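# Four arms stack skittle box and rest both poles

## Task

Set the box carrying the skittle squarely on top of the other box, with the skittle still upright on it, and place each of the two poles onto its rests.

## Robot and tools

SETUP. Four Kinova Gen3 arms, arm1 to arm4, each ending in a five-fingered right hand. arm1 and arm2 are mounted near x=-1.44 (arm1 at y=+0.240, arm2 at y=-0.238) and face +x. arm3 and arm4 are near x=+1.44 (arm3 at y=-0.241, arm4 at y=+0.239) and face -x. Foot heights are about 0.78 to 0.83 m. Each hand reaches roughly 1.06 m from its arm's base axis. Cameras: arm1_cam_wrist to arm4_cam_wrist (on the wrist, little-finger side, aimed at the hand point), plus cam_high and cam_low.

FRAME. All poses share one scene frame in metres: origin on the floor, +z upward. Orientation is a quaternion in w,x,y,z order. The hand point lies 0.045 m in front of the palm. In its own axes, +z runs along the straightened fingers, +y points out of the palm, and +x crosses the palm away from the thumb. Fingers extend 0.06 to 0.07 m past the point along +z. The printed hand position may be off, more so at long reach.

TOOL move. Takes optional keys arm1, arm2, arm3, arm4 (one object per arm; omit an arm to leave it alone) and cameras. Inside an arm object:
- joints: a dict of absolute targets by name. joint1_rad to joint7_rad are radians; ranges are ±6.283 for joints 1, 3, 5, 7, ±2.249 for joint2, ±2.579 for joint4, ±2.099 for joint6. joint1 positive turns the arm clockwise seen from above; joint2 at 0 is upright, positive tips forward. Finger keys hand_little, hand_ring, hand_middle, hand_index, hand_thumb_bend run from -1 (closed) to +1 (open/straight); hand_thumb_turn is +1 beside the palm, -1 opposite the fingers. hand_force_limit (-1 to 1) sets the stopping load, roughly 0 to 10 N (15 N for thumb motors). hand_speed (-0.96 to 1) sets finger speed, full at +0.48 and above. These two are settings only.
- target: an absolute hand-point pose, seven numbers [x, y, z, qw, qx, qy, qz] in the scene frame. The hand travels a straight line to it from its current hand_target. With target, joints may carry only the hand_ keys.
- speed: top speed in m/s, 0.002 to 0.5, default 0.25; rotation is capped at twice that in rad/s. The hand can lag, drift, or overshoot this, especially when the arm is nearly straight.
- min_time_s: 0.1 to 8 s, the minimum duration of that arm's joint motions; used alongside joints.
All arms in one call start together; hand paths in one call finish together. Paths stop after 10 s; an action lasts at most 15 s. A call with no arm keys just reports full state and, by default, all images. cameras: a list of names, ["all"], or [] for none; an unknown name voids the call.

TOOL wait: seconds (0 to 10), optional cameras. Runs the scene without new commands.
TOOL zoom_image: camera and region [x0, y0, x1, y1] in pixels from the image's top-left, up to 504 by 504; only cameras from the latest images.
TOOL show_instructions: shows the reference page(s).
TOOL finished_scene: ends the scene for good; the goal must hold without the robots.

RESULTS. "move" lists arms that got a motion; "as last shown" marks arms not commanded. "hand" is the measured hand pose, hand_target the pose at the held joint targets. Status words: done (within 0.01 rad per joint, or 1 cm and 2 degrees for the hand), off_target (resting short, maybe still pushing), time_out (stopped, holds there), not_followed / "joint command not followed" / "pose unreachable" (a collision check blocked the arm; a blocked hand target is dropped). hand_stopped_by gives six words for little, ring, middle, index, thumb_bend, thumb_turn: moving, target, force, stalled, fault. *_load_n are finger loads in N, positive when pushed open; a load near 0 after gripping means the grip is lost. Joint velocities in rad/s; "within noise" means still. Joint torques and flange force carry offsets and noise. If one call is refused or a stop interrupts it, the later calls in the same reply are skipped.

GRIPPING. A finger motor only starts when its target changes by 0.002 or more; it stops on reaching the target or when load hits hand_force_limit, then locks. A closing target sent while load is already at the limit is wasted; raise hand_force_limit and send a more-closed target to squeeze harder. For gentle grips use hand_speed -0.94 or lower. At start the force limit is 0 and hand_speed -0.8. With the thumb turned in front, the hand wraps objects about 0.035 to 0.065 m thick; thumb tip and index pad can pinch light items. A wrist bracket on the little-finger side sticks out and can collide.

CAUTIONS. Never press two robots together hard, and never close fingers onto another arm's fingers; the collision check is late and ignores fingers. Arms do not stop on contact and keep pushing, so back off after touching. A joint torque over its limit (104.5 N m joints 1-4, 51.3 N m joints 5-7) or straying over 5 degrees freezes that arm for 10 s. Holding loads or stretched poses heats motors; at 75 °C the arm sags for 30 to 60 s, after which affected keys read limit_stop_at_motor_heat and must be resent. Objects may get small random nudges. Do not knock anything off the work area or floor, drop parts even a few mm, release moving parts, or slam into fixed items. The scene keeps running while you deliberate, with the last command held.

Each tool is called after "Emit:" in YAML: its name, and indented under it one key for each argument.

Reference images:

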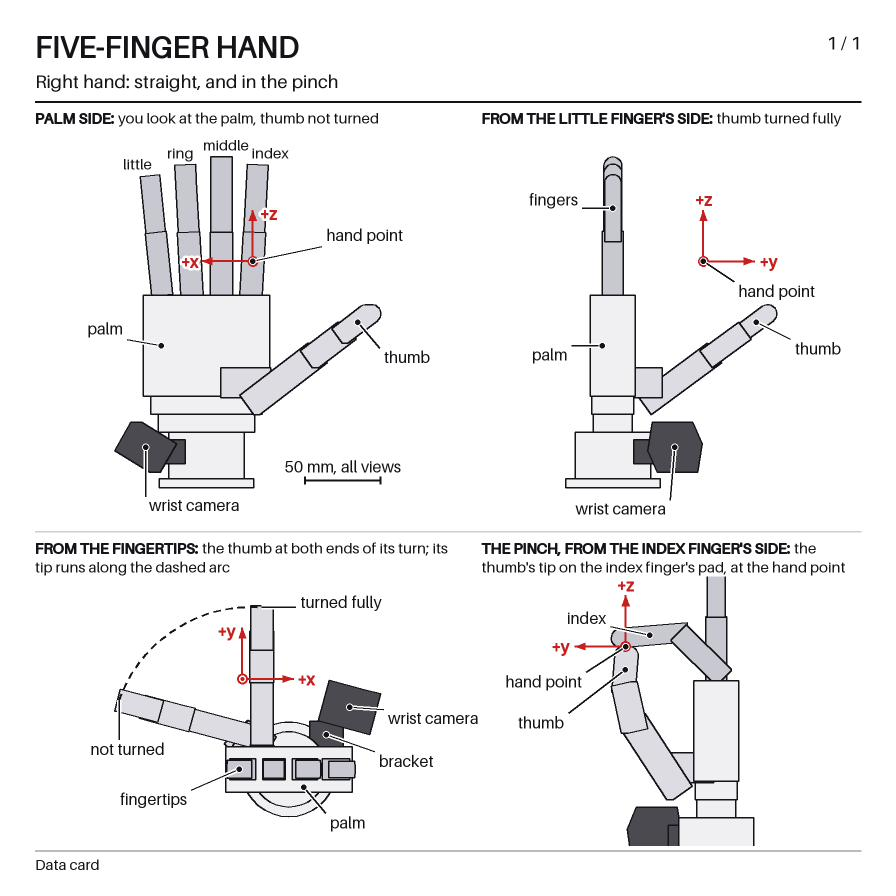

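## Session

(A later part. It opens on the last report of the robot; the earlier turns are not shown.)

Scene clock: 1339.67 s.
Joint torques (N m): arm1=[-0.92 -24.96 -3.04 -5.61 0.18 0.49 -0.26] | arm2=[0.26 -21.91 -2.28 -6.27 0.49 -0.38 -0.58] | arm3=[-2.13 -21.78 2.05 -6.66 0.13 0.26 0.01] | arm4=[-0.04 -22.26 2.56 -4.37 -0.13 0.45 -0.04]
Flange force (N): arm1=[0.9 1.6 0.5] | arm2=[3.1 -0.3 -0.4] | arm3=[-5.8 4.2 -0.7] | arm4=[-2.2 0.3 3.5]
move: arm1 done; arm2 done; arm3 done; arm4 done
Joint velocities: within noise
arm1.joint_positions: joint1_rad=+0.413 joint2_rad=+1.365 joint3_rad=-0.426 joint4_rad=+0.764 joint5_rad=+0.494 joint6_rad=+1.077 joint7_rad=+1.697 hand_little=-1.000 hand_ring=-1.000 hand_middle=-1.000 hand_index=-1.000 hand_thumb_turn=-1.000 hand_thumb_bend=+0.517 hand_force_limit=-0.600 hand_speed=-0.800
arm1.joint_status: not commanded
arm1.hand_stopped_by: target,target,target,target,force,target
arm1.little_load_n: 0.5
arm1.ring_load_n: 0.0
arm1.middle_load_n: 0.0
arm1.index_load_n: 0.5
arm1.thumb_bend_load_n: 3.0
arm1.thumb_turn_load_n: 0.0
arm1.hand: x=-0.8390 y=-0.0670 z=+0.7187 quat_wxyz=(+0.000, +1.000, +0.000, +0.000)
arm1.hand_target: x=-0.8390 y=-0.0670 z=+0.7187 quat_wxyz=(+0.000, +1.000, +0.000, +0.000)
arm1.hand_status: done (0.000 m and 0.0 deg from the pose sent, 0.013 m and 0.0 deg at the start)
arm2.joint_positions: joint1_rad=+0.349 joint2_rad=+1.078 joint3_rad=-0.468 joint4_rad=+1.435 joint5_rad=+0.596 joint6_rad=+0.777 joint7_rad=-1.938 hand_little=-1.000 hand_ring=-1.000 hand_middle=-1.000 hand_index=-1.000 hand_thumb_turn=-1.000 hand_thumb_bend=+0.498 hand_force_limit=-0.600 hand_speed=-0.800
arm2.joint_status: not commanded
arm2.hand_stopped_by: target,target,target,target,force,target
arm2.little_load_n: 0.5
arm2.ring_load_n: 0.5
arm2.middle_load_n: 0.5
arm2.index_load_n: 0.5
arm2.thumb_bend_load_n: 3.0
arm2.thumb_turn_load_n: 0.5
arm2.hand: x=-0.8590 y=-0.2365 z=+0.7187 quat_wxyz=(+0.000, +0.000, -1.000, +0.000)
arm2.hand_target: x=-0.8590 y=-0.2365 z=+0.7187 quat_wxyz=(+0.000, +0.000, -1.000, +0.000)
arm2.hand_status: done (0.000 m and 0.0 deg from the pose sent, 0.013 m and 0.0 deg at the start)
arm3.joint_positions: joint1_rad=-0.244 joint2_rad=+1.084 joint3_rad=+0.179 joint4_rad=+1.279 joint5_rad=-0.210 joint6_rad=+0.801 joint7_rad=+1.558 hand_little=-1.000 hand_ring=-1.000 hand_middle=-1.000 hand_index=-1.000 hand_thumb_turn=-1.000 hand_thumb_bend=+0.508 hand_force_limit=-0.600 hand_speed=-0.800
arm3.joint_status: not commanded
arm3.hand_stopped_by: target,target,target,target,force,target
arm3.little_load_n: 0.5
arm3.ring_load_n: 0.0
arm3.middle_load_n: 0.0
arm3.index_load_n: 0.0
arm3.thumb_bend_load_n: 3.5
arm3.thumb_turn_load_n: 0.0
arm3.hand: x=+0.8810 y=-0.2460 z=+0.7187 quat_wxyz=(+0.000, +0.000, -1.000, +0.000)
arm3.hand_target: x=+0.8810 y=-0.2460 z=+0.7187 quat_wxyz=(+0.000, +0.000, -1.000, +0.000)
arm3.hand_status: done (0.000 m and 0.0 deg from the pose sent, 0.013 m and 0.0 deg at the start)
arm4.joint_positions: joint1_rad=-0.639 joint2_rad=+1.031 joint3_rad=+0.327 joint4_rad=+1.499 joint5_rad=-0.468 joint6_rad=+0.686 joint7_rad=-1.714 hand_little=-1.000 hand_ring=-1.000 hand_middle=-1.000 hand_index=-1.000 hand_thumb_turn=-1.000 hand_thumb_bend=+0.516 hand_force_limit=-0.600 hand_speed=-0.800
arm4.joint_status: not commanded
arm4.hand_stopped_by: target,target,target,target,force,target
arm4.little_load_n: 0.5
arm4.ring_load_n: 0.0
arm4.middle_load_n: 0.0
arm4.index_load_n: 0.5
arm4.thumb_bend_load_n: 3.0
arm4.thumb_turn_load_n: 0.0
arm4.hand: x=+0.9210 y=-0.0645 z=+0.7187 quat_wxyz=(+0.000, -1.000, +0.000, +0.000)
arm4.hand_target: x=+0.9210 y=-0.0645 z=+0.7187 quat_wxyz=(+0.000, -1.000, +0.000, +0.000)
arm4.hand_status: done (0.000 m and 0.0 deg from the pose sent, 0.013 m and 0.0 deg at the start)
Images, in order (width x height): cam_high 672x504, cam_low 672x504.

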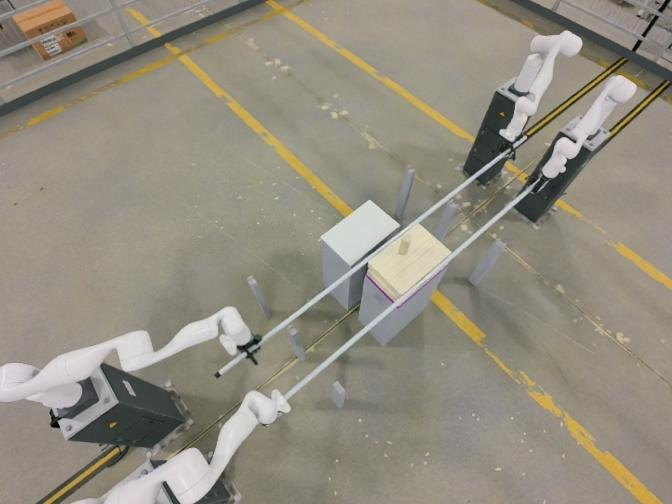

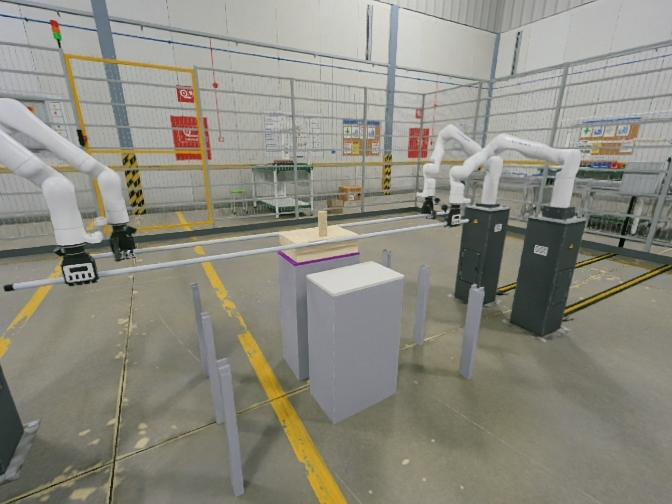

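Emit:
move:
  arm1: {"target": [-0.845, -0.034, 0.7187, 0, 1, 0, 0], "speed": 0.06}
  arm4: {"target": [0.915, -0.033, 0.7187, 0, 1, 0, 0], "speed": 0.06}
  arm2: {"target": [-0.865, -0.3315, 0.7187, 0, 0, 1, 0], "speed": 0.06}
  arm3: {"target": [0.875, -0.3335, 0.7187, 0, 0, 1, 0], "speed": 0.06}
  cameras: []

Emit:
move:
  arm1: {"target": [-0.855, -0.034, 0.62, 0, 1, 0, 0], "speed": 0.08}
  arm4: {"target": [0.905, -0.033, 0.62, 0, 1, 0, 0], "speed": 0.08}
  arm2: {"target": [-0.875, -0.3315, 0.62, 0, 0, 1, 0], "speed": 0.08}
  arm3: {"target": [0.865, -0.3335, 0.62, 0, 0, 1, 0], "speed": 0.08}
  cameras: ["all"]

Emit:
zoom_image:
  camera: "cam_low"
  region: [180, 200, 500, 360]

Emit:
zoom_image:
  camera: "cam_high"
  region: [230, 180, 530, 430]

Scene clock: 1393.93 s.
Joint torques (N m): arm1=[-0.75 -24.29 -3.03 -5.07 0.14 0.65 -0.26] | arm2=[0.24 -22.42 -2.47 -6.53 0.46 -0.47 -0.66] | arm3=[-1.96 -22.54 2.25 -7.06 0.17 0.19 -0.02] | arm4=[-0.17 -21.97 2.35 -4.11 -0.07 0.58 0.01]
Flange force (N): arm1=[2.0 1.6 0.7] | arm2=[3.3 0.1 -0.3] | arm3=[-5.8 4.7 -0.8] | arm4=[-2.5 0.2 3.7]
move: arm1 done; arm2 done; arm3 done; arm4 done
Joint velocities: within noise
arm1.joint_positions: joint1_rad=+0.385 joint2_rad=+1.324 joint3_rad=-0.418 joint4_rad=+0.879 joint5_rad=+0.501 joint6_rad=+1.013 joint7_rad=+1.620 hand_little=-1.000 hand_ring=-1.000 hand_middle=-1.000 hand_index=-1.000 hand_thumb_turn=-1.000 hand_thumb_bend=+0.517 hand_force_limit=-0.600 hand_speed=-0.800
arm1.joint_status: not commanded
arm1.hand_stopped_by: target,target,target,target,force,target
arm1.little_load_n: 0.0
arm1.ring_load_n: 0.0
arm1.middle_load_n: 0.0
arm1.index_load_n: 0.5
arm1.thumb_bend_load_n: 3.0
arm1.thumb_turn_load_n: 0.0
arm1.hand: x=-0.8450 y=-0.0340 z=+0.7187 quat_wxyz=(+0.000, +1.000, +0.000, +0.000)
arm1.hand_target: x=-0.8450 y=-0.0340 z=+0.7187 quat_wxyz=(+0.000, +1.000, +0.000, +0.000)
arm1.hand_status: done (0.000 m and 0.0 deg from the pose sent, 0.034 m and 0.0 deg at the start)
arm2.joint_positions: joint1_rad=+0.519 joint2_rad=+1.100 joint3_rad=-0.484 joint4_rad=+1.382 joint5_rad=+0.603 joint6_rad=+0.814 joint7_rad=-1.759 hand_little=-1.000 hand_ring=-1.000 hand_middle=-1.000 hand_index=-1.000 hand_thumb_turn=-1.000 hand_thumb_bend=+0.498 hand_force_limit=-0.600 hand_speed=-0.800
arm2.joint_status: not commanded
arm2.hand_stopped_by: target,target,target,target,force,target
arm2.little_load_n: 0.5
arm2.ring_load_n: 0.0
arm2.middle_load_n: 0.0
arm2.index_load_n: 0.5
arm2.thumb_bend_load_n: 3.0
arm2.thumb_turn_load_n: 0.5
arm2.hand: x=-0.8650 y=-0.3315 z=+0.7187 quat_wxyz=(+0.000, +0.000, -1.000, +0.000)
arm2.hand_target: x=-0.8650 y=-0.3315 z=+0.7187 quat_wxyz=(+0.000, +0.000, -1.000, +0.000)
arm2.hand_status: done (0.000 m and 0.0 deg from the pose sent, 0.095 m and 0.0 deg at the start)
arm3.joint_positions: joint1_rad=-0.385 joint2_rad=+1.127 joint3_rad=+0.197 joint4_rad=+1.172 joint5_rad=-0.224 joint6_rad=+0.867 joint7_rad=+1.418 hand_little=-1.000 hand_ring=-1.000 hand_middle=-1.000 hand_index=-1.000 hand_thumb_turn=-1.000 hand_thumb_bend=+0.508 hand_force_limit=-0.600 hand_speed=-0.800
arm3.joint_status: not commanded
arm3.hand_stopped_by: target,target,target,target,force,target
arm3.little_load_n: 0.5
arm3.ring_load_n: 0.0
arm3.middle_load_n: 0.0
arm3.index_load_n: 0.0
arm3.thumb_bend_load_n: 3.5
arm3.thumb_turn_load_n: 0.0
arm3.hand: x=+0.8750 y=-0.3335 z=+0.7187 quat_wxyz=(+0.000, +0.000, -1.000, +0.000)
arm3.hand_target: x=+0.8750 y=-0.3335 z=+0.7187 quat_wxyz=(+0.000, +0.000, -1.000, +0.000)
arm3.hand_status: done (0.000 m and 0.0 deg from the pose sent, 0.088 m and 0.0 deg at the start)
arm4.joint_positions: joint1_rad=-0.579 joint2_rad=+1.020 joint3_rad=+0.316 joint4_rad=+1.530 joint5_rad=-0.463 joint6_rad=+0.664 joint7_rad=-1.655 hand_little=-1.000 hand_ring=-1.000 hand_middle=-1.000 hand_index=-1.000 hand_thumb_turn=-1.000 hand_thumb_bend=+0.516 hand_force_limit=-0.600 hand_speed=-0.800
arm4.joint_status: not commanded
arm4.hand_stopped_by: target,target,target,target,force,target
arm4.little_load_n: 0.5
arm4.ring_load_n: 0.0
arm4.middle_load_n: 0.0
arm4.index_load_n: 0.5
arm4.thumb_bend_load_n: 3.0
arm4.thumb_turn_load_n: 0.0
arm4.hand: x=+0.9150 y=-0.0330 z=+0.7187 quat_wxyz=(+0.000, -1.000, +0.000, +0.000)
arm4.hand_target: x=+0.9150 y=-0.0330 z=+0.7187 quat_wxyz=(+0.000, -1.000, +0.000, +0.000)
arm4.hand_status: done (0.000 m and 0.0 deg from the pose sent, 0.032 m and 0.0 deg at the start)

Scene clock: 1395.70 s.
Joint torques (N m): arm1=[-1.21 -25.06 -3.23 -5.3 0.16 0.04 -0.21] | arm2=[0.15 -22.85 -2.19 -5.5 0.48 -0.49 -0.57] | arm3=[-1.98 -23.49 2.23 -6.56 0.17 0.19 0.01] | arm4=[0.35 -23.63 2.81 -4.26 -0.1 -0.06 -0.05]
Flange force (N): arm1=[-0.1 1.6 0.9] | arm2=[2.6 -0.1 -0.8] | arm3=[-6.2 4.8 -1.9] | arm4=[-0.1 0.0 3.7]
move: arm1 done; arm2 done; arm3 done; arm4 done
Joint velocities: within noise
arm1.joint_positions: joint1_rad=+0.378 joint2_rad=+1.491 joint3_rad=-0.394 joint4_rad=+0.822 joint5_rad=+0.530 joint6_rad=+0.899 joint7_rad=+1.621 hand_little=-1.000 hand_ring=-1.000 hand_middle=-1.000 hand_index=-1.000 hand_thumb_turn=-1.000 hand_thumb_bend=+0.517 hand_force_limit=-0.600 hand_speed=-0.800
arm1.joint_status: not commanded
arm1.hand_stopped_by: target,target,target,target,force,target
arm1.little_load_n: 0.0
arm1.ring_load_n: 0.0
arm1.middle_load_n: 0.0
arm1.index_load_n: 0.5
arm1.thumb_bend_load_n: 3.0
arm1.thumb_turn_load_n: 0.0
arm1.hand: x=-0.8550 y=-0.0340 z=+0.6200 quat_wxyz=(+0.000, +1.000, +0.000, +0.000)
arm1.hand_target: x=-0.8550 y=-0.0340 z=+0.6200 quat_wxyz=(+0.000, +1.000, +0.000, +0.000)
arm1.hand_status: done (0.000 m and 0.0 deg from the pose sent, 0.099 m and 0.0 deg at the start)
arm2.joint_positions: joint1_rad=+0.488 joint2_rad=+1.268 joint3_rad=-0.411 joint4_rad=+1.367 joint5_rad=+0.674 joint6_rad=+0.653 joint7_rad=-1.808 hand_little=-1.000 hand_ring=-1.000 hand_middle=-1.000 hand_index=-1.000 hand_thumb_turn=-1.000 hand_thumb_bend=+0.498 hand_force_limit=-0.600 hand_speed=-0.800
arm2.joint_status: not commanded
arm2.hand_stopped_by: target,target,target,target,force,target
arm2.little_load_n: 0.5
arm2.ring_load_n: 0.0
arm2.middle_load_n: 0.5
arm2.index_load_n: 0.0
arm2.thumb_bend_load_n: 3.5
arm2.thumb_turn_load_n: 0.5
arm2.hand: x=-0.8750 y=-0.3315 z=+0.6200 quat_wxyz=(+0.000, +0.000, -1.000, +0.000)
arm2.hand_target: x=-0.8750 y=-0.3315 z=+0.6200 quat_wxyz=(+0.000, +0.000, -1.000, +0.000)
arm2.hand_status: done (0.000 m and 0.0 deg from the pose sent, 0.099 m and 0.0 deg at the start)
arm3.joint_positions: joint1_rad=-0.365 joint2_rad=+1.324 joint3_rad=+0.179 joint4_rad=+1.065 joint5_rad=-0.238 joint6_rad=+0.776 joint7_rad=+1.421 hand_little=-1.000 hand_ring=-1.000 hand_middle=-1.000 hand_index=-1.000 hand_thumb_turn=-1.000 hand_thumb_bend=+0.508 hand_force_limit=-0.600 hand_speed=-0.800
arm3.joint_status: not commanded
arm3.hand_stopped_by: target,target,target,target,force,target
arm3.little_load_n: 0.5
arm3.ring_load_n: 0.0
arm3.middle_load_n: 0.0
arm3.index_load_n: 0.0
arm3.thumb_bend_load_n: 3.5
arm3.thumb_turn_load_n: 0.0
arm3.hand: x=+0.8650 y=-0.3335 z=+0.6200 quat_wxyz=(+0.000, +0.000, -1.000, +0.000)
arm3.hand_target: x=+0.8650 y=-0.3335 z=+0.6200 quat_wxyz=(+0.000, +0.000, -1.000, +0.000)
arm3.hand_status: done (0.000 m and 0.0 deg from the pose sent, 0.099 m and 0.0 deg at the start)
arm4.joint_positions: joint1_rad=-0.536 joint2_rad=+1.224 joint3_rad=+0.258 joint4_rad=+1.434 joint5_rad=-0.503 joint6_rad=+0.546 joint7_rad=-1.628 hand_little=-1.000 hand_ring=-1.000 hand_middle=-1.000 hand_index=-1.000 hand_thumb_turn=-1.000 hand_thumb_bend=+0.516 hand_force_limit=-0.600 hand_speed=-0.800
arm4.joint_status: not commanded
arm4.hand_stopped_by: target,target,target,target,force,target
arm4.little_load_n: 0.5
arm4.ring_load_n: 0.0
arm4.middle_load_n: 0.0
arm4.index_load_n: 0.0
arm4.thumb_bend_load_n: 3.0
arm4.thumb_turn_load_n: 0.0
arm4.hand: x=+0.9050 y=-0.0330 z=+0.6200 quat_wxyz=(+0.000, -1.000, +0.000, +0.000)
arm4.hand_target: x=+0.9050 y=-0.0330 z=+0.6200 quat_wxyz=(+0.000, -1.000, +0.000, +0.000)
arm4.hand_status: done (0.000 m and 0.0 deg from the pose sent, 0.099 m and 0.0 deg at the start)
pictures: arm1_cam_wrist, arm2_cam_wrist, arm3_cam_wrist, arm4_cam_wrist, cam_high, cam_low
Images, in order (width x height): arm1_cam_wrist 672x504, arm2_cam_wrist 672x504, arm3_cam_wrist 672x504, arm4_cam_wrist 672x504, cam_high 672x504, cam_low 672x504.

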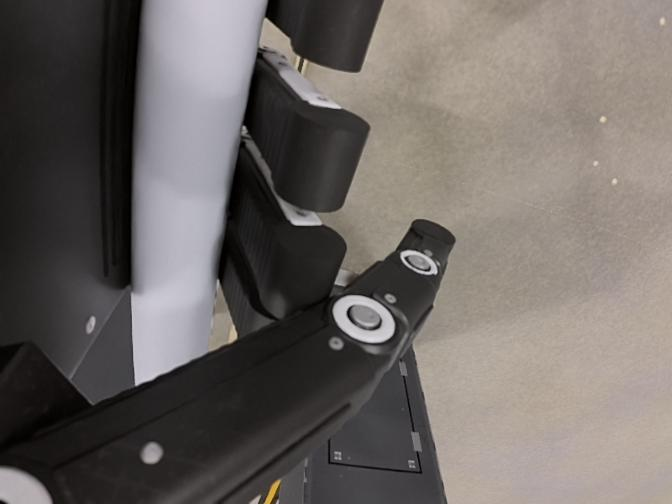

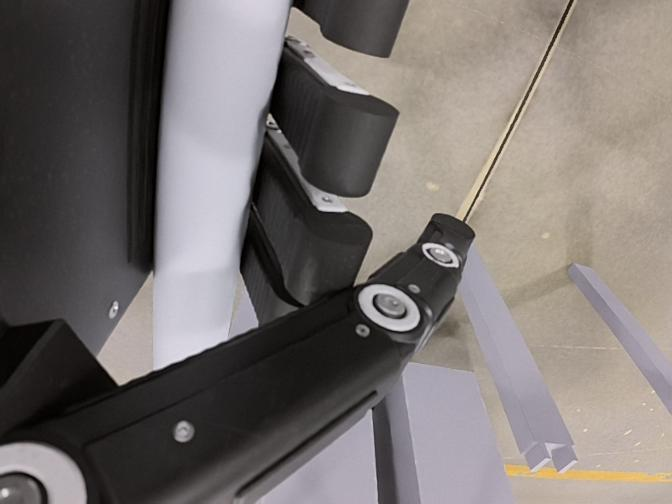

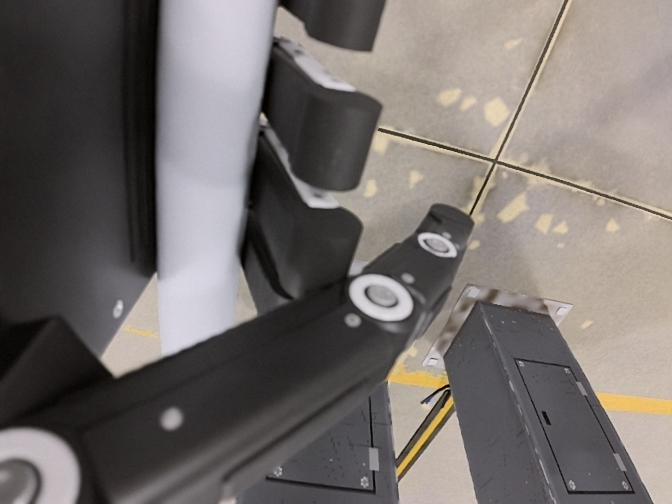

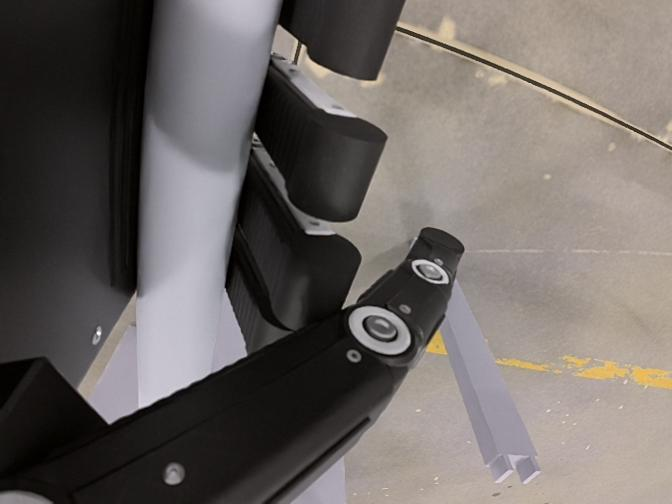

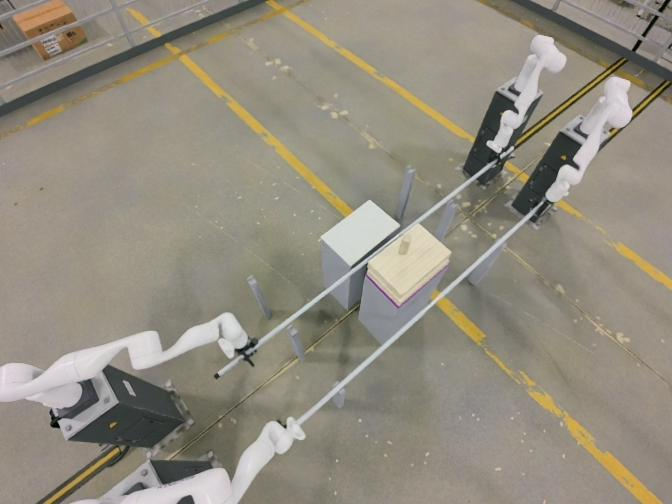

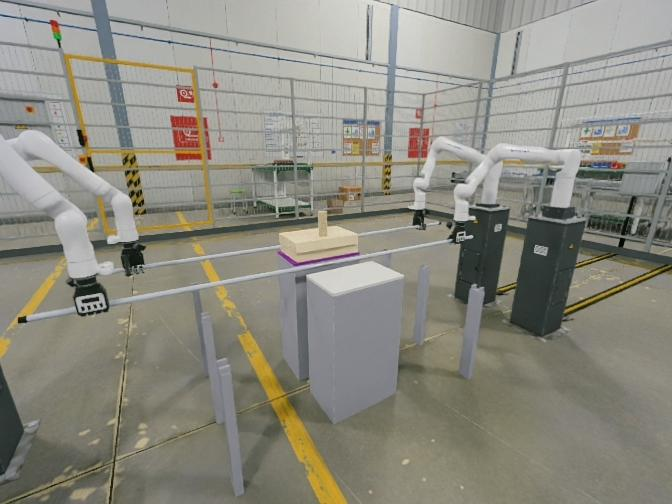

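Scaled by 1.575.

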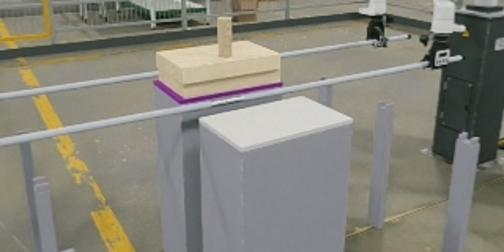

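Scaled by 1.680.

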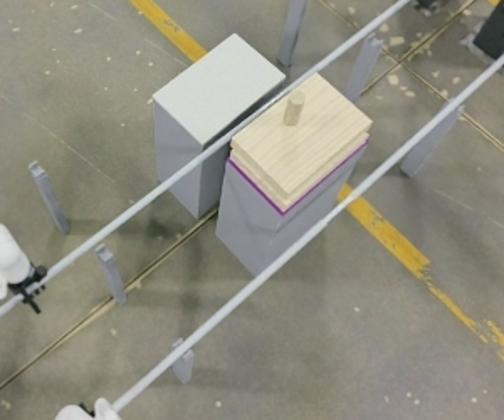

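Emit:
move:
  arm1: {"target": [-0.858, -0.033, 0.515, 0, 1, 0, 0], "speed": 0.08}
  arm4: {"target": [0.902, -0.032, 0.515, 0, 1, 0, 0], "speed": 0.08}
  arm2: {"target": [-0.878, -0.327, 0.515, 0, 0, 1, 0], "speed": 0.08}
  arm3: {"target": [0.862, -0.330, 0.515, 0, 0, 1, 0], "speed": 0.08}
  cameras: ["all"]

Emit:
zoom_image:
  camera: "cam_low"
  region: [180, 220, 420, 360]

Emit:
zoom_image:
  camera: "cam_high"
  region: [280, 300, 370, 420]

Emit:
zoom_image:
  camera: "cam_high"
  region: [430, 190, 530, 290]

Scene clock: 1421.97 s.
Joint torques (N m): arm1=[-1.35 -25.16 -2.75 -5.45 0.16 -0.11 -0.14] | arm2=[0.15 -23.29 -1.89 -4.87 0.51 -0.51 -0.57] | arm3=[-1.95 -24 2.09 -6.32 0.14 0.14 0.01] | arm4=[0.47 -24.41 2.66 -3.9 -0.1 -0.21 -0.03]
Flange force (N): arm1=[-1.3 1.3 0.6] | arm2=[2.2 -0.1 -0.9] | arm3=[-7.2 4.9 -3.3] | arm4=[0.5 0.0 3.6]
move: arm1 done; arm2 done; arm3 done; arm4 done
Joint velocities: within noise
arm1.joint_positions: joint1_rad=+0.346 joint2_rad=+1.734 joint3_rad=-0.397 joint4_rad=+0.571 joint5_rad=+0.533 joint6_rad=+0.886 joint7_rad=+1.683 hand_little=-1.000 hand_ring=-1.000 hand_middle=-1.000 hand_index=-1.000 hand_thumb_turn=-1.000 hand_thumb_bend=+0.517 hand_force_limit=-0.600 hand_speed=-0.800
arm1.joint_status: not commanded
arm1.hand_stopped_by: target,target,target,target,force,target
arm1.little_load_n: 0.0
arm1.ring_load_n: 0.0
arm1.middle_load_n: 0.0
arm1.index_load_n: 0.5
arm1.thumb_bend_load_n: 3.0
arm1.thumb_turn_load_n: 0.0
arm1.hand: x=-0.8580 y=-0.0330 z=+0.5150 quat_wxyz=(+0.000, +1.000, +0.000, +0.000)
arm1.hand_target: x=-0.8580 y=-0.0330 z=+0.5150 quat_wxyz=(+0.000, +1.000, +0.000, +0.000)
arm1.hand_status: done (0.000 m and 0.0 deg from the pose sent, 0.105 m and 0.0 deg at the start)
arm2.joint_positions: joint1_rad=+0.447 joint2_rad=+1.481 joint3_rad=-0.356 joint4_rad=+1.239 joint5_rad=+0.718 joint6_rad=+0.552 joint7_rad=-1.827 hand_little=-1.000 hand_ring=-1.000 hand_middle=-1.000 hand_index=-1.000 hand_thumb_turn=-1.000 hand_thumb_bend=+0.498 hand_force_limit=-0.600 hand_speed=-0.800
arm2.joint_status: not commanded
arm2.hand_stopped_by: target,target,target,target,force,target
arm2.little_load_n: 0.5
arm2.ring_load_n: 0.0
arm2.middle_load_n: 0.0
arm2.index_load_n: 0.0
arm2.thumb_bend_load_n: 3.0
arm2.thumb_turn_load_n: 0.5
arm2.hand: x=-0.8780 y=-0.3270 z=+0.5150 quat_wxyz=(+0.000, +0.000, -1.000, +0.000)
arm2.hand_target: x=-0.8780 y=-0.3270 z=+0.5150 quat_wxyz=(+0.000, +0.000, -1.000, +0.000)
arm2.hand_status: done (0.000 m and 0.0 deg from the pose sent, 0.105 m and 0.0 deg at the start)
arm3.joint_positions: joint1_rad=-0.345 joint2_rad=+1.549 joint3_rad=+0.169 joint4_rad=+0.889 joint5_rad=-0.246 joint6_rad=+0.724 joint7_rad=+1.416 hand_little=-1.000 hand_ring=-1.000 hand_middle=-1.000 hand_index=-1.000 hand_thumb_turn=-1.000 hand_thumb_bend=+0.508 hand_force_limit=-0.600 hand_speed=-0.800
arm3.joint_status: not commanded
arm3.hand_stopped_by: target,target,target,target,force,target
arm3.little_load_n: 0.5
arm3.ring_load_n: 0.0
arm3.middle_load_n: 0.0
arm3.index_load_n: 0.0
arm3.thumb_bend_load_n: 3.5
arm3.thumb_turn_load_n: 0.0
arm3.hand: x=+0.8620 y=-0.3300 z=+0.5150 quat_wxyz=(+0.000, +0.000, -1.000, +0.000)
arm3.hand_target: x=+0.8620 y=-0.3300 z=+0.5150 quat_wxyz=(+0.000, +0.000, -1.000, +0.000)
arm3.hand_status: done (0.000 m and 0.0 deg from the pose sent, 0.105 m and 0.0 deg at the start)
arm4.joint_positions: joint1_rad=-0.508 joint2_rad=+1.451 joint3_rad=+0.219 joint4_rad=+1.279 joint5_rad=-0.528 joint6_rad=+0.466 joint7_rad=-1.621 hand_little=-1.000 hand_ring=-1.000 hand_middle=-1.000 hand_index=-1.000 hand_thumb_turn=-1.000 hand_thumb_bend=+0.516 hand_force_limit=-0.600 hand_speed=-0.800
arm4.joint_status: not commanded
arm4.hand_stopped_by: target,target,target,target,force,target
arm4.little_load_n: 0.5
arm4.ring_load_n: 0.0
arm4.middle_load_n: 0.0
arm4.index_load_n: 0.0
arm4.thumb_bend_load_n: 3.0
arm4.thumb_turn_load_n: 0.0
arm4.hand: x=+0.9020 y=-0.0320 z=+0.5150 quat_wxyz=(+0.000, -1.000, +0.000, +0.000)
arm4.hand_target: x=+0.9020 y=-0.0320 z=+0.5150 quat_wxyz=(+0.000, -1.000, +0.000, +0.000)
arm4.hand_status: done (0.000 m and 0.0 deg from the pose sent, 0.105 m and 0.0 deg at the start)
pictures: arm1_cam_wrist, arm2_cam_wrist, arm3_cam_wrist, arm4_cam_wrist, cam_high, cam_low
Images, in order (width x height): arm1_cam_wrist 672x504, arm2_cam_wrist 672x504, arm3_cam_wrist 672x504, arm4_cam_wrist 672x504, cam_high 672x504, cam_low 672x504.

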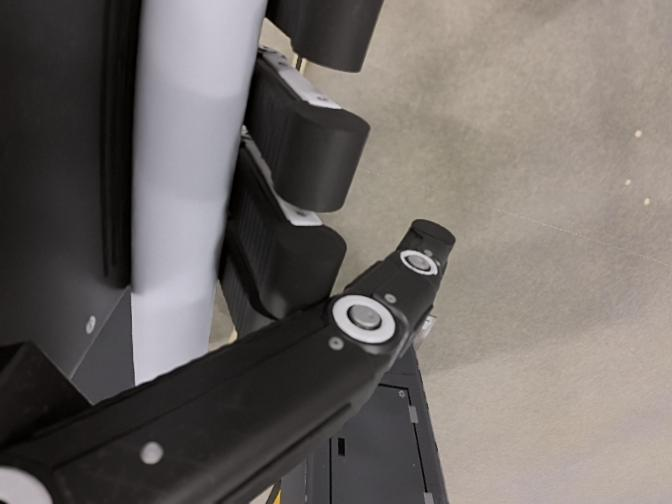

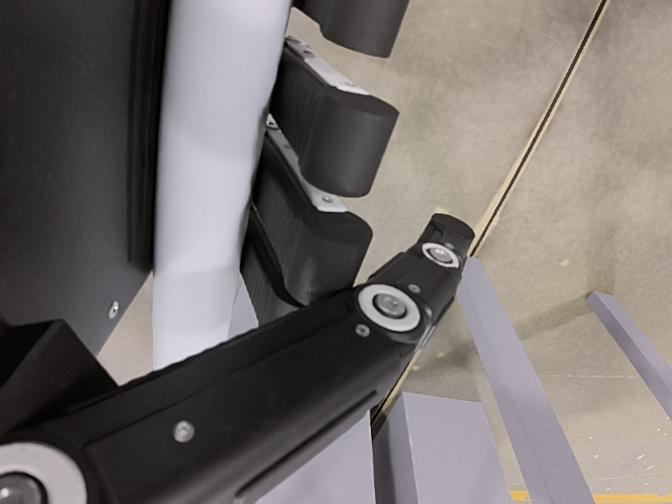

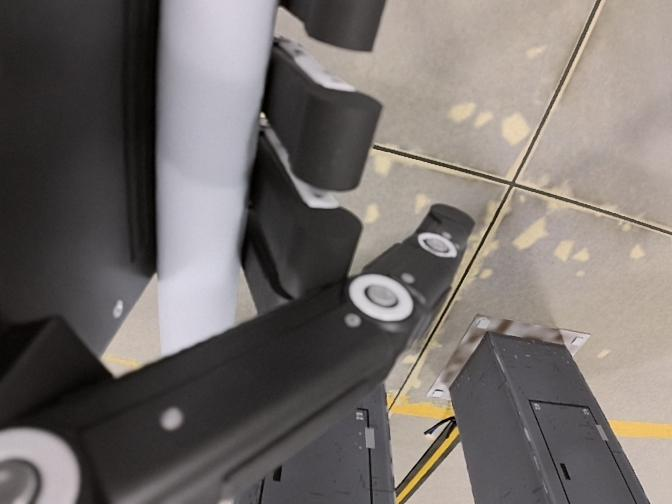

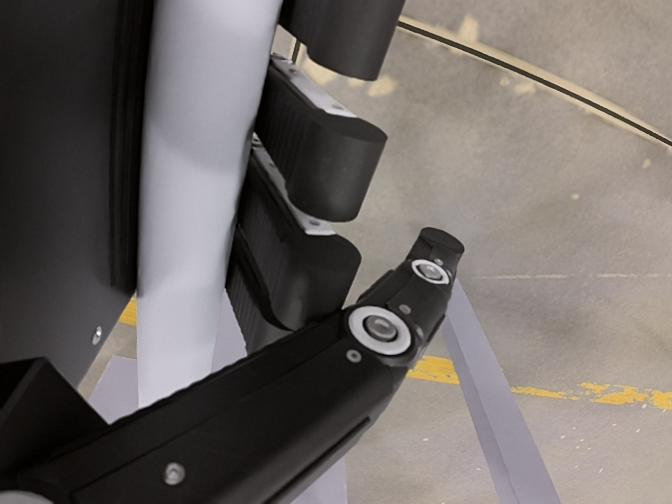

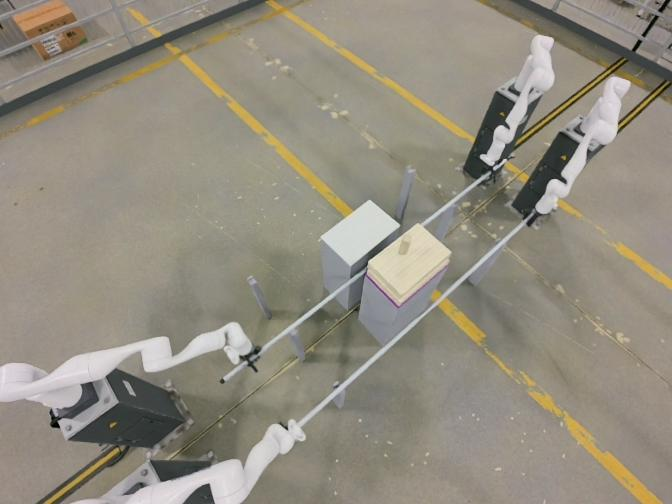

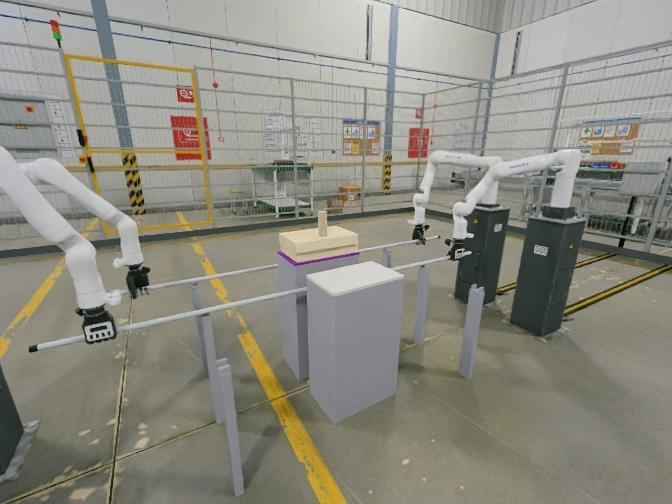

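Scaled by 2.100.

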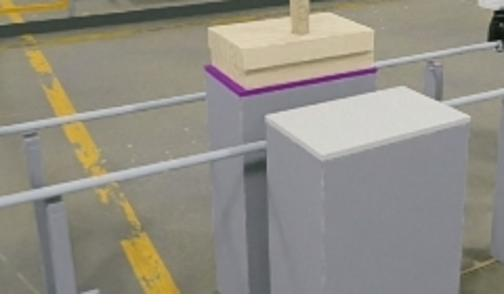

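Scaled by 4.200.

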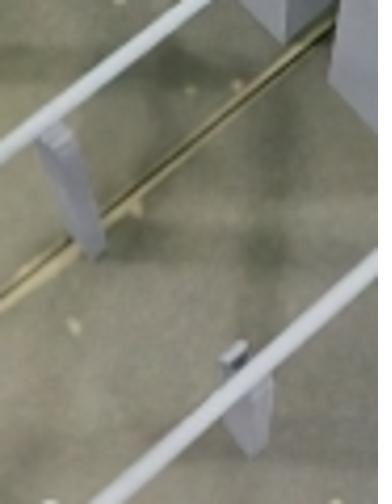

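Scaled by 5.040.

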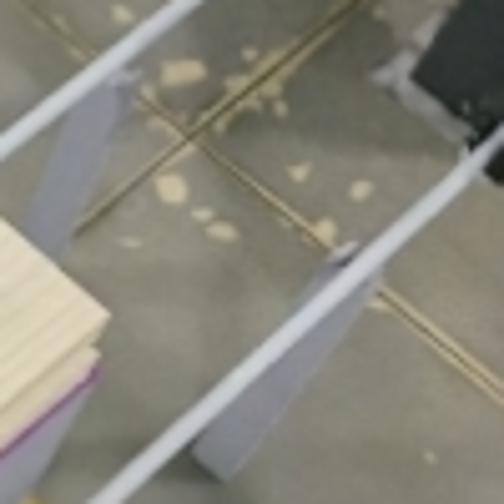

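Emit:
zoom_image:
  camera: "arm2_cam_wrist"
  region: [140, 220, 300, 380]

Emit:
zoom_image:
  camera: "arm4_cam_wrist"
  region: [80, 220, 280, 420]

Emit:
zoom_image:
  camera: "cam_high"
  region: [315, 350, 365, 400]

Emit:
zoom_image:
  camera: "cam_high"
  region: [475, 220, 525, 270]

Emit:
zoom_image:
  camera: "cam_high"
  region: [270, 305, 320, 355]

Emit:
zoom_image:
  camera: "cam_high"
  region: [430, 180, 480, 230]

Scaled by 3.150 from the camera's image (finer frame: 960x720).

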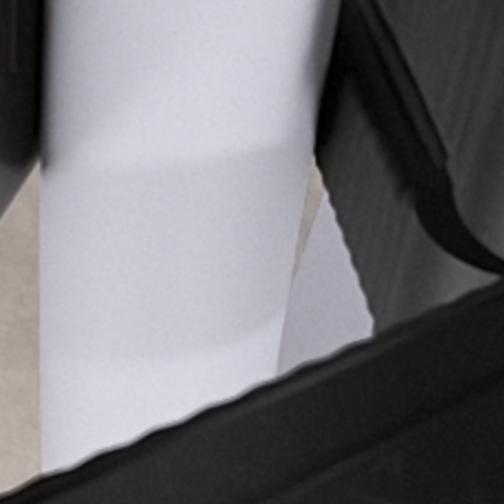

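Scaled by 2.520 from the camera's image (finer frame: 960x720).

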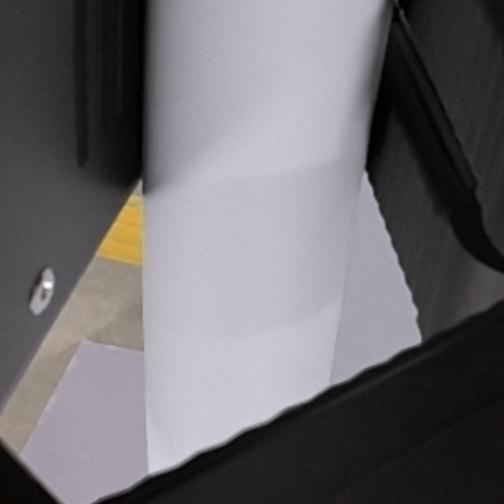

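Scaled by 10.080.

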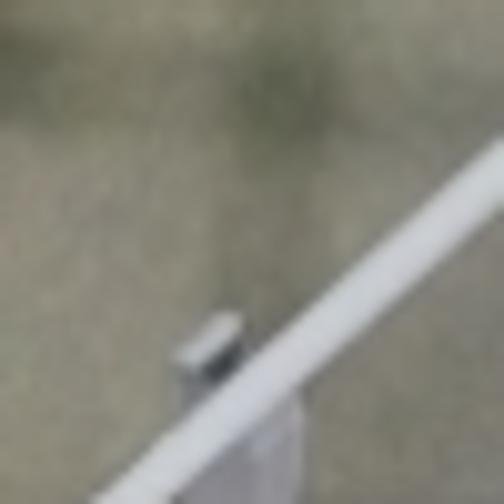

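Scaled by 10.080.

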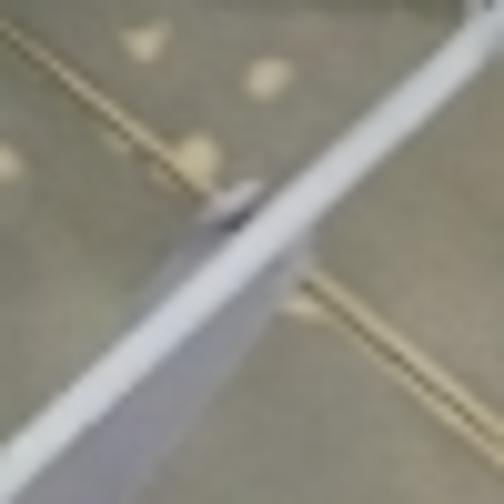

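Scaled by 10.080.

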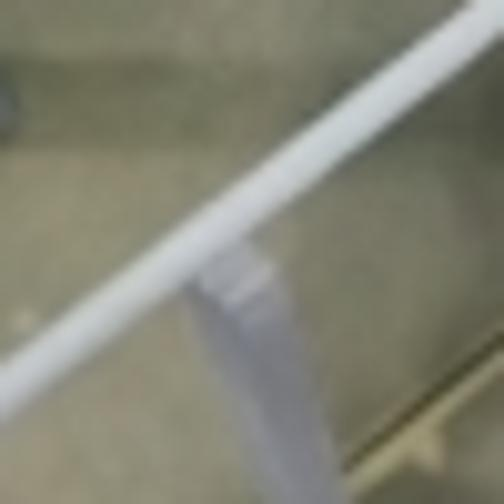

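Scaled by 10.080.

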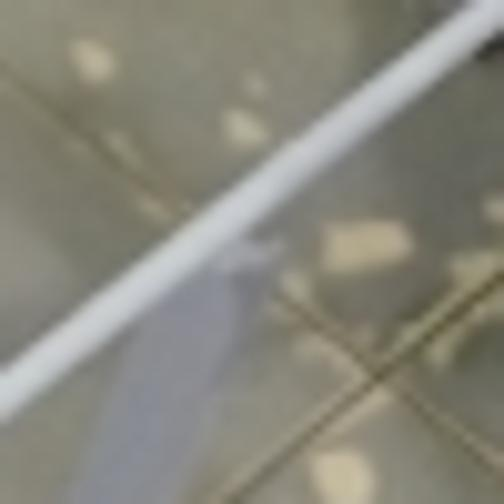

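Emit:
move:
  arm1: {"target": [-0.858, -0.033, 0.495, 0, 1, 0, 0], "speed": 0.05}
  arm4: {"target": [0.902, -0.032, 0.495, 0, 1, 0, 0], "speed": 0.05}
  arm2: {"target": [-0.878, -0.318, 0.500, 0, 0, 1, 0], "speed": 0.05}
  arm3: {"target": [0.862, -0.321, 0.500, 0, 0, 1, 0], "speed": 0.05}
  cameras: ["cam_high", "cam_low"]

Emit:
zoom_image:
  camera: "cam_high"
  region: [315, 350, 365, 400]

Emit:
zoom_image:
  camera: "cam_high"
  region: [475, 220, 525, 270]

Emit:
zoom_image:
  camera: "cam_low"
  region: [180, 240, 260, 320]

Emit:
zoom_image:
  camera: "cam_low"
  region: [370, 230, 450, 300]

Scene clock: 1557.73 s.
Joint torques (N m): arm1=[-1.14 -24.67 -2.35 -5.19 0.14 0.1 -0.21] | arm2=[0.24 -22.73 -1.56 -4.13 0.51 -0.16 -0.54] | arm3=[-2.08 -23.36 1.86 -5.62 0.08 0.52 -0.03] | arm4=[0.28 -24.09 2.36 -3.38 -0.07 0.04 -0.05]
Flange force (N): arm1=no reading | arm2=[0.8 -0.3 -0.8] | arm3=[-6.0 4.8 -3.5] | arm4=[-0.6 0.1 3.8]
move: arm1 done; arm2 done; arm3 done; arm4 done
Joint velocities: within noise
arm1.joint_positions: joint1_rad=+0.335 joint2_rad=+1.794 joint3_rad=-0.404 joint4_rad=+0.487 joint5_rad=+0.528 joint6_rad=+0.904 joint7_rad=+1.709 hand_little=-1.000 hand_ring=-1.000 hand_middle=-1.000 hand_index=-1.000 hand_thumb_turn=-1.000 hand_thumb_bend=+0.517 hand_force_limit=-0.600 hand_speed=-0.800
arm1.joint_status: not commanded
arm1.hand_stopped_by: target,target,target,target,force,target
arm1.little_load_n: 0.0
arm1.ring_load_n: 0.0
arm1.middle_load_n: 0.0
arm1.index_load_n: 0.0
arm1.thumb_bend_load_n: 3.0
arm1.thumb_turn_load_n: 0.0
arm1.hand: x=-0.8580 y=-0.0330 z=+0.4950 quat_wxyz=(+0.000, +1.000, +0.000, +0.000)
arm1.hand_target: x=-0.8580 y=-0.0330 z=+0.4950 quat_wxyz=(+0.000, +1.000, +0.000, +0.000)
arm1.hand_status: done (0.000 m and 0.0 deg from the pose sent, 0.020 m and 0.0 deg at the start)
arm2.joint_positions: joint1_rad=+0.426 joint2_rad=+1.511 joint3_rad=-0.348 joint4_rad=+1.221 joint5_rad=+0.722 joint6_rad=+0.537 joint7_rad=-1.844 hand_little=-1.000 hand_ring=-1.000 hand_middle=-1.000 hand_index=-1.000 hand_thumb_turn=-1.000 hand_thumb_bend=+0.498 hand_force_limit=-0.600 hand_speed=-0.800
arm2.joint_status: not commanded
arm2.hand_stopped_by: target,target,target,target,force,target
arm2.little_load_n: 0.0
arm2.ring_load_n: 0.0
arm2.middle_load_n: 0.5
arm2.index_load_n: 0.5
arm2.thumb_bend_load_n: 3.0
arm2.thumb_turn_load_n: 0.5
arm2.hand: x=-0.8780 y=-0.3180 z=+0.5000 quat_wxyz=(+0.000, +0.000, -1.000, +0.000)
arm2.hand_target: x=-0.8780 y=-0.3180 z=+0.5000 quat_wxyz=(+0.000, +0.000, -1.000, +0.000)
arm2.hand_status: done (0.000 m and 0.0 deg from the pose sent, 0.018 m and 0.0 deg at the start)
arm3.joint_positions: joint1_rad=-0.329 joint2_rad=+1.579 joint3_rad=+0.167 joint4_rad=+0.868 joint5_rad=-0.245 joint6_rad=+0.714 joint7_rad=+1.428 hand_little=-1.000 hand_ring=-1.000 hand_middle=-1.000 hand_index=-1.000 hand_thumb_turn=-1.000 hand_thumb_bend=+0.508 hand_force_limit=-0.600 hand_speed=-0.800
arm3.joint_status: not commanded
arm3.hand_stopped_by: target,target,target,target,force,target
arm3.little_load_n: 0.5
arm3.ring_load_n: 0.0
arm3.middle_load_n: 0.5
arm3.index_load_n: 0.0
arm3.thumb_bend_load_n: 3.5
arm3.thumb_turn_load_n: 0.0
arm3.hand: x=+0.8620 y=-0.3210 z=+0.5000 quat_wxyz=(+0.000, +0.000, -1.000, +0.000)
arm3.hand_target: x=+0.8620 y=-0.3210 z=+0.5000 quat_wxyz=(+0.000, +0.000, -1.000, +0.000)
arm3.hand_status: done (0.000 m and 0.0 deg from the pose sent, 0.018 m and 0.0 deg at the start)
arm4.joint_positions: joint1_rad=-0.505 joint2_rad=+1.496 joint3_rad=+0.216 joint4_rad=+1.241 joint5_rad=-0.531 joint6_rad=+0.458 joint7_rad=-1.624 hand_little=-1.000 hand_ring=-1.000 hand_middle=-1.000 hand_index=-1.000 hand_thumb_turn=-1.000 hand_thumb_bend=+0.516 hand_force_limit=-0.600 hand_speed=-0.800
arm4.joint_status: not commanded
arm4.hand_stopped_by: target,target,target,target,force,target
arm4.little_load_n: 0.5
arm4.ring_load_n: 0.0
arm4.middle_load_n: 0.0
arm4.index_load_n: 0.5
arm4.thumb_bend_load_n: 3.0
arm4.thumb_turn_load_n: 0.0
arm4.hand: x=+0.9020 y=-0.0320 z=+0.4950 quat_wxyz=(+0.000, -1.000, +0.000, +0.000)
arm4.hand_target: x=+0.9020 y=-0.0320 z=+0.4950 quat_wxyz=(+0.000, -1.000, +0.000, +0.000)
arm4.hand_status: done (0.000 m and 0.0 deg from the pose sent, 0.020 m and 0.0 deg at the start)
Images, in order (width x height): cam_high 672x504, cam_low 672x504.

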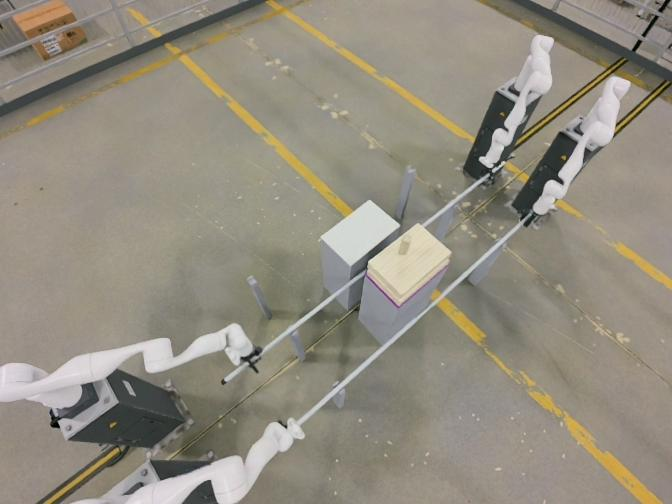

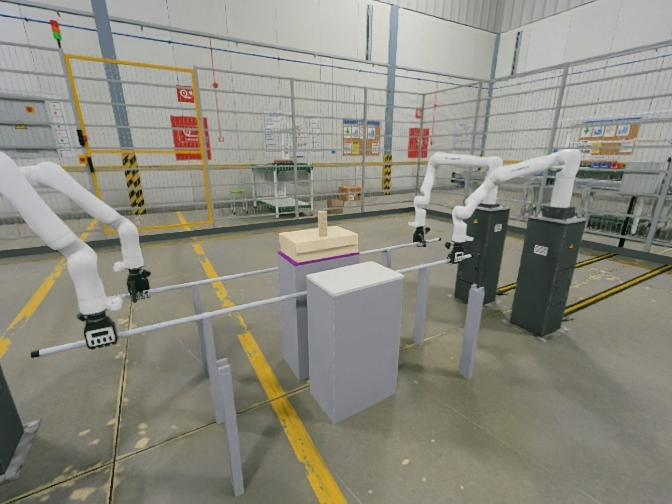

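Scaled by 10.080.

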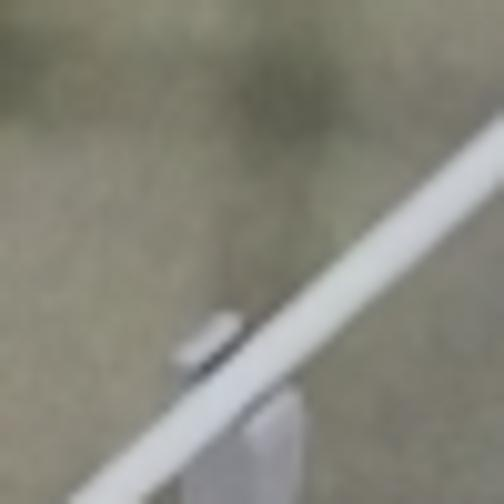

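Scaled by 10.080.

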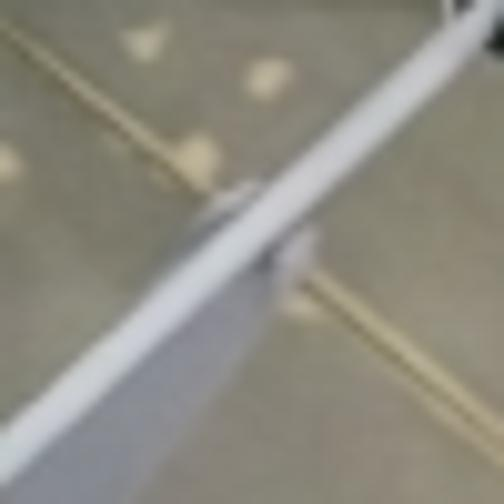

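Scaled by 6.300.

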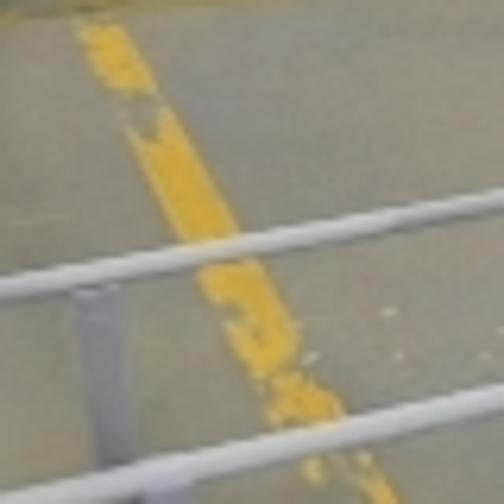

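Scaled by 6.300.

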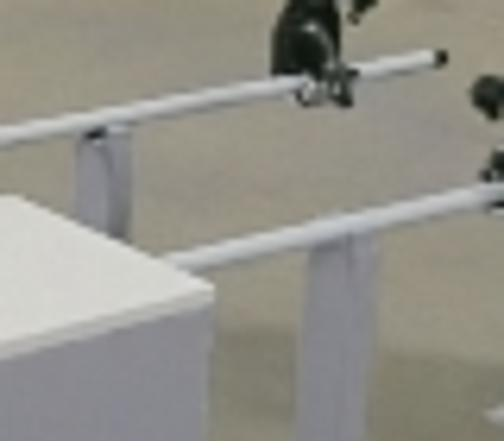

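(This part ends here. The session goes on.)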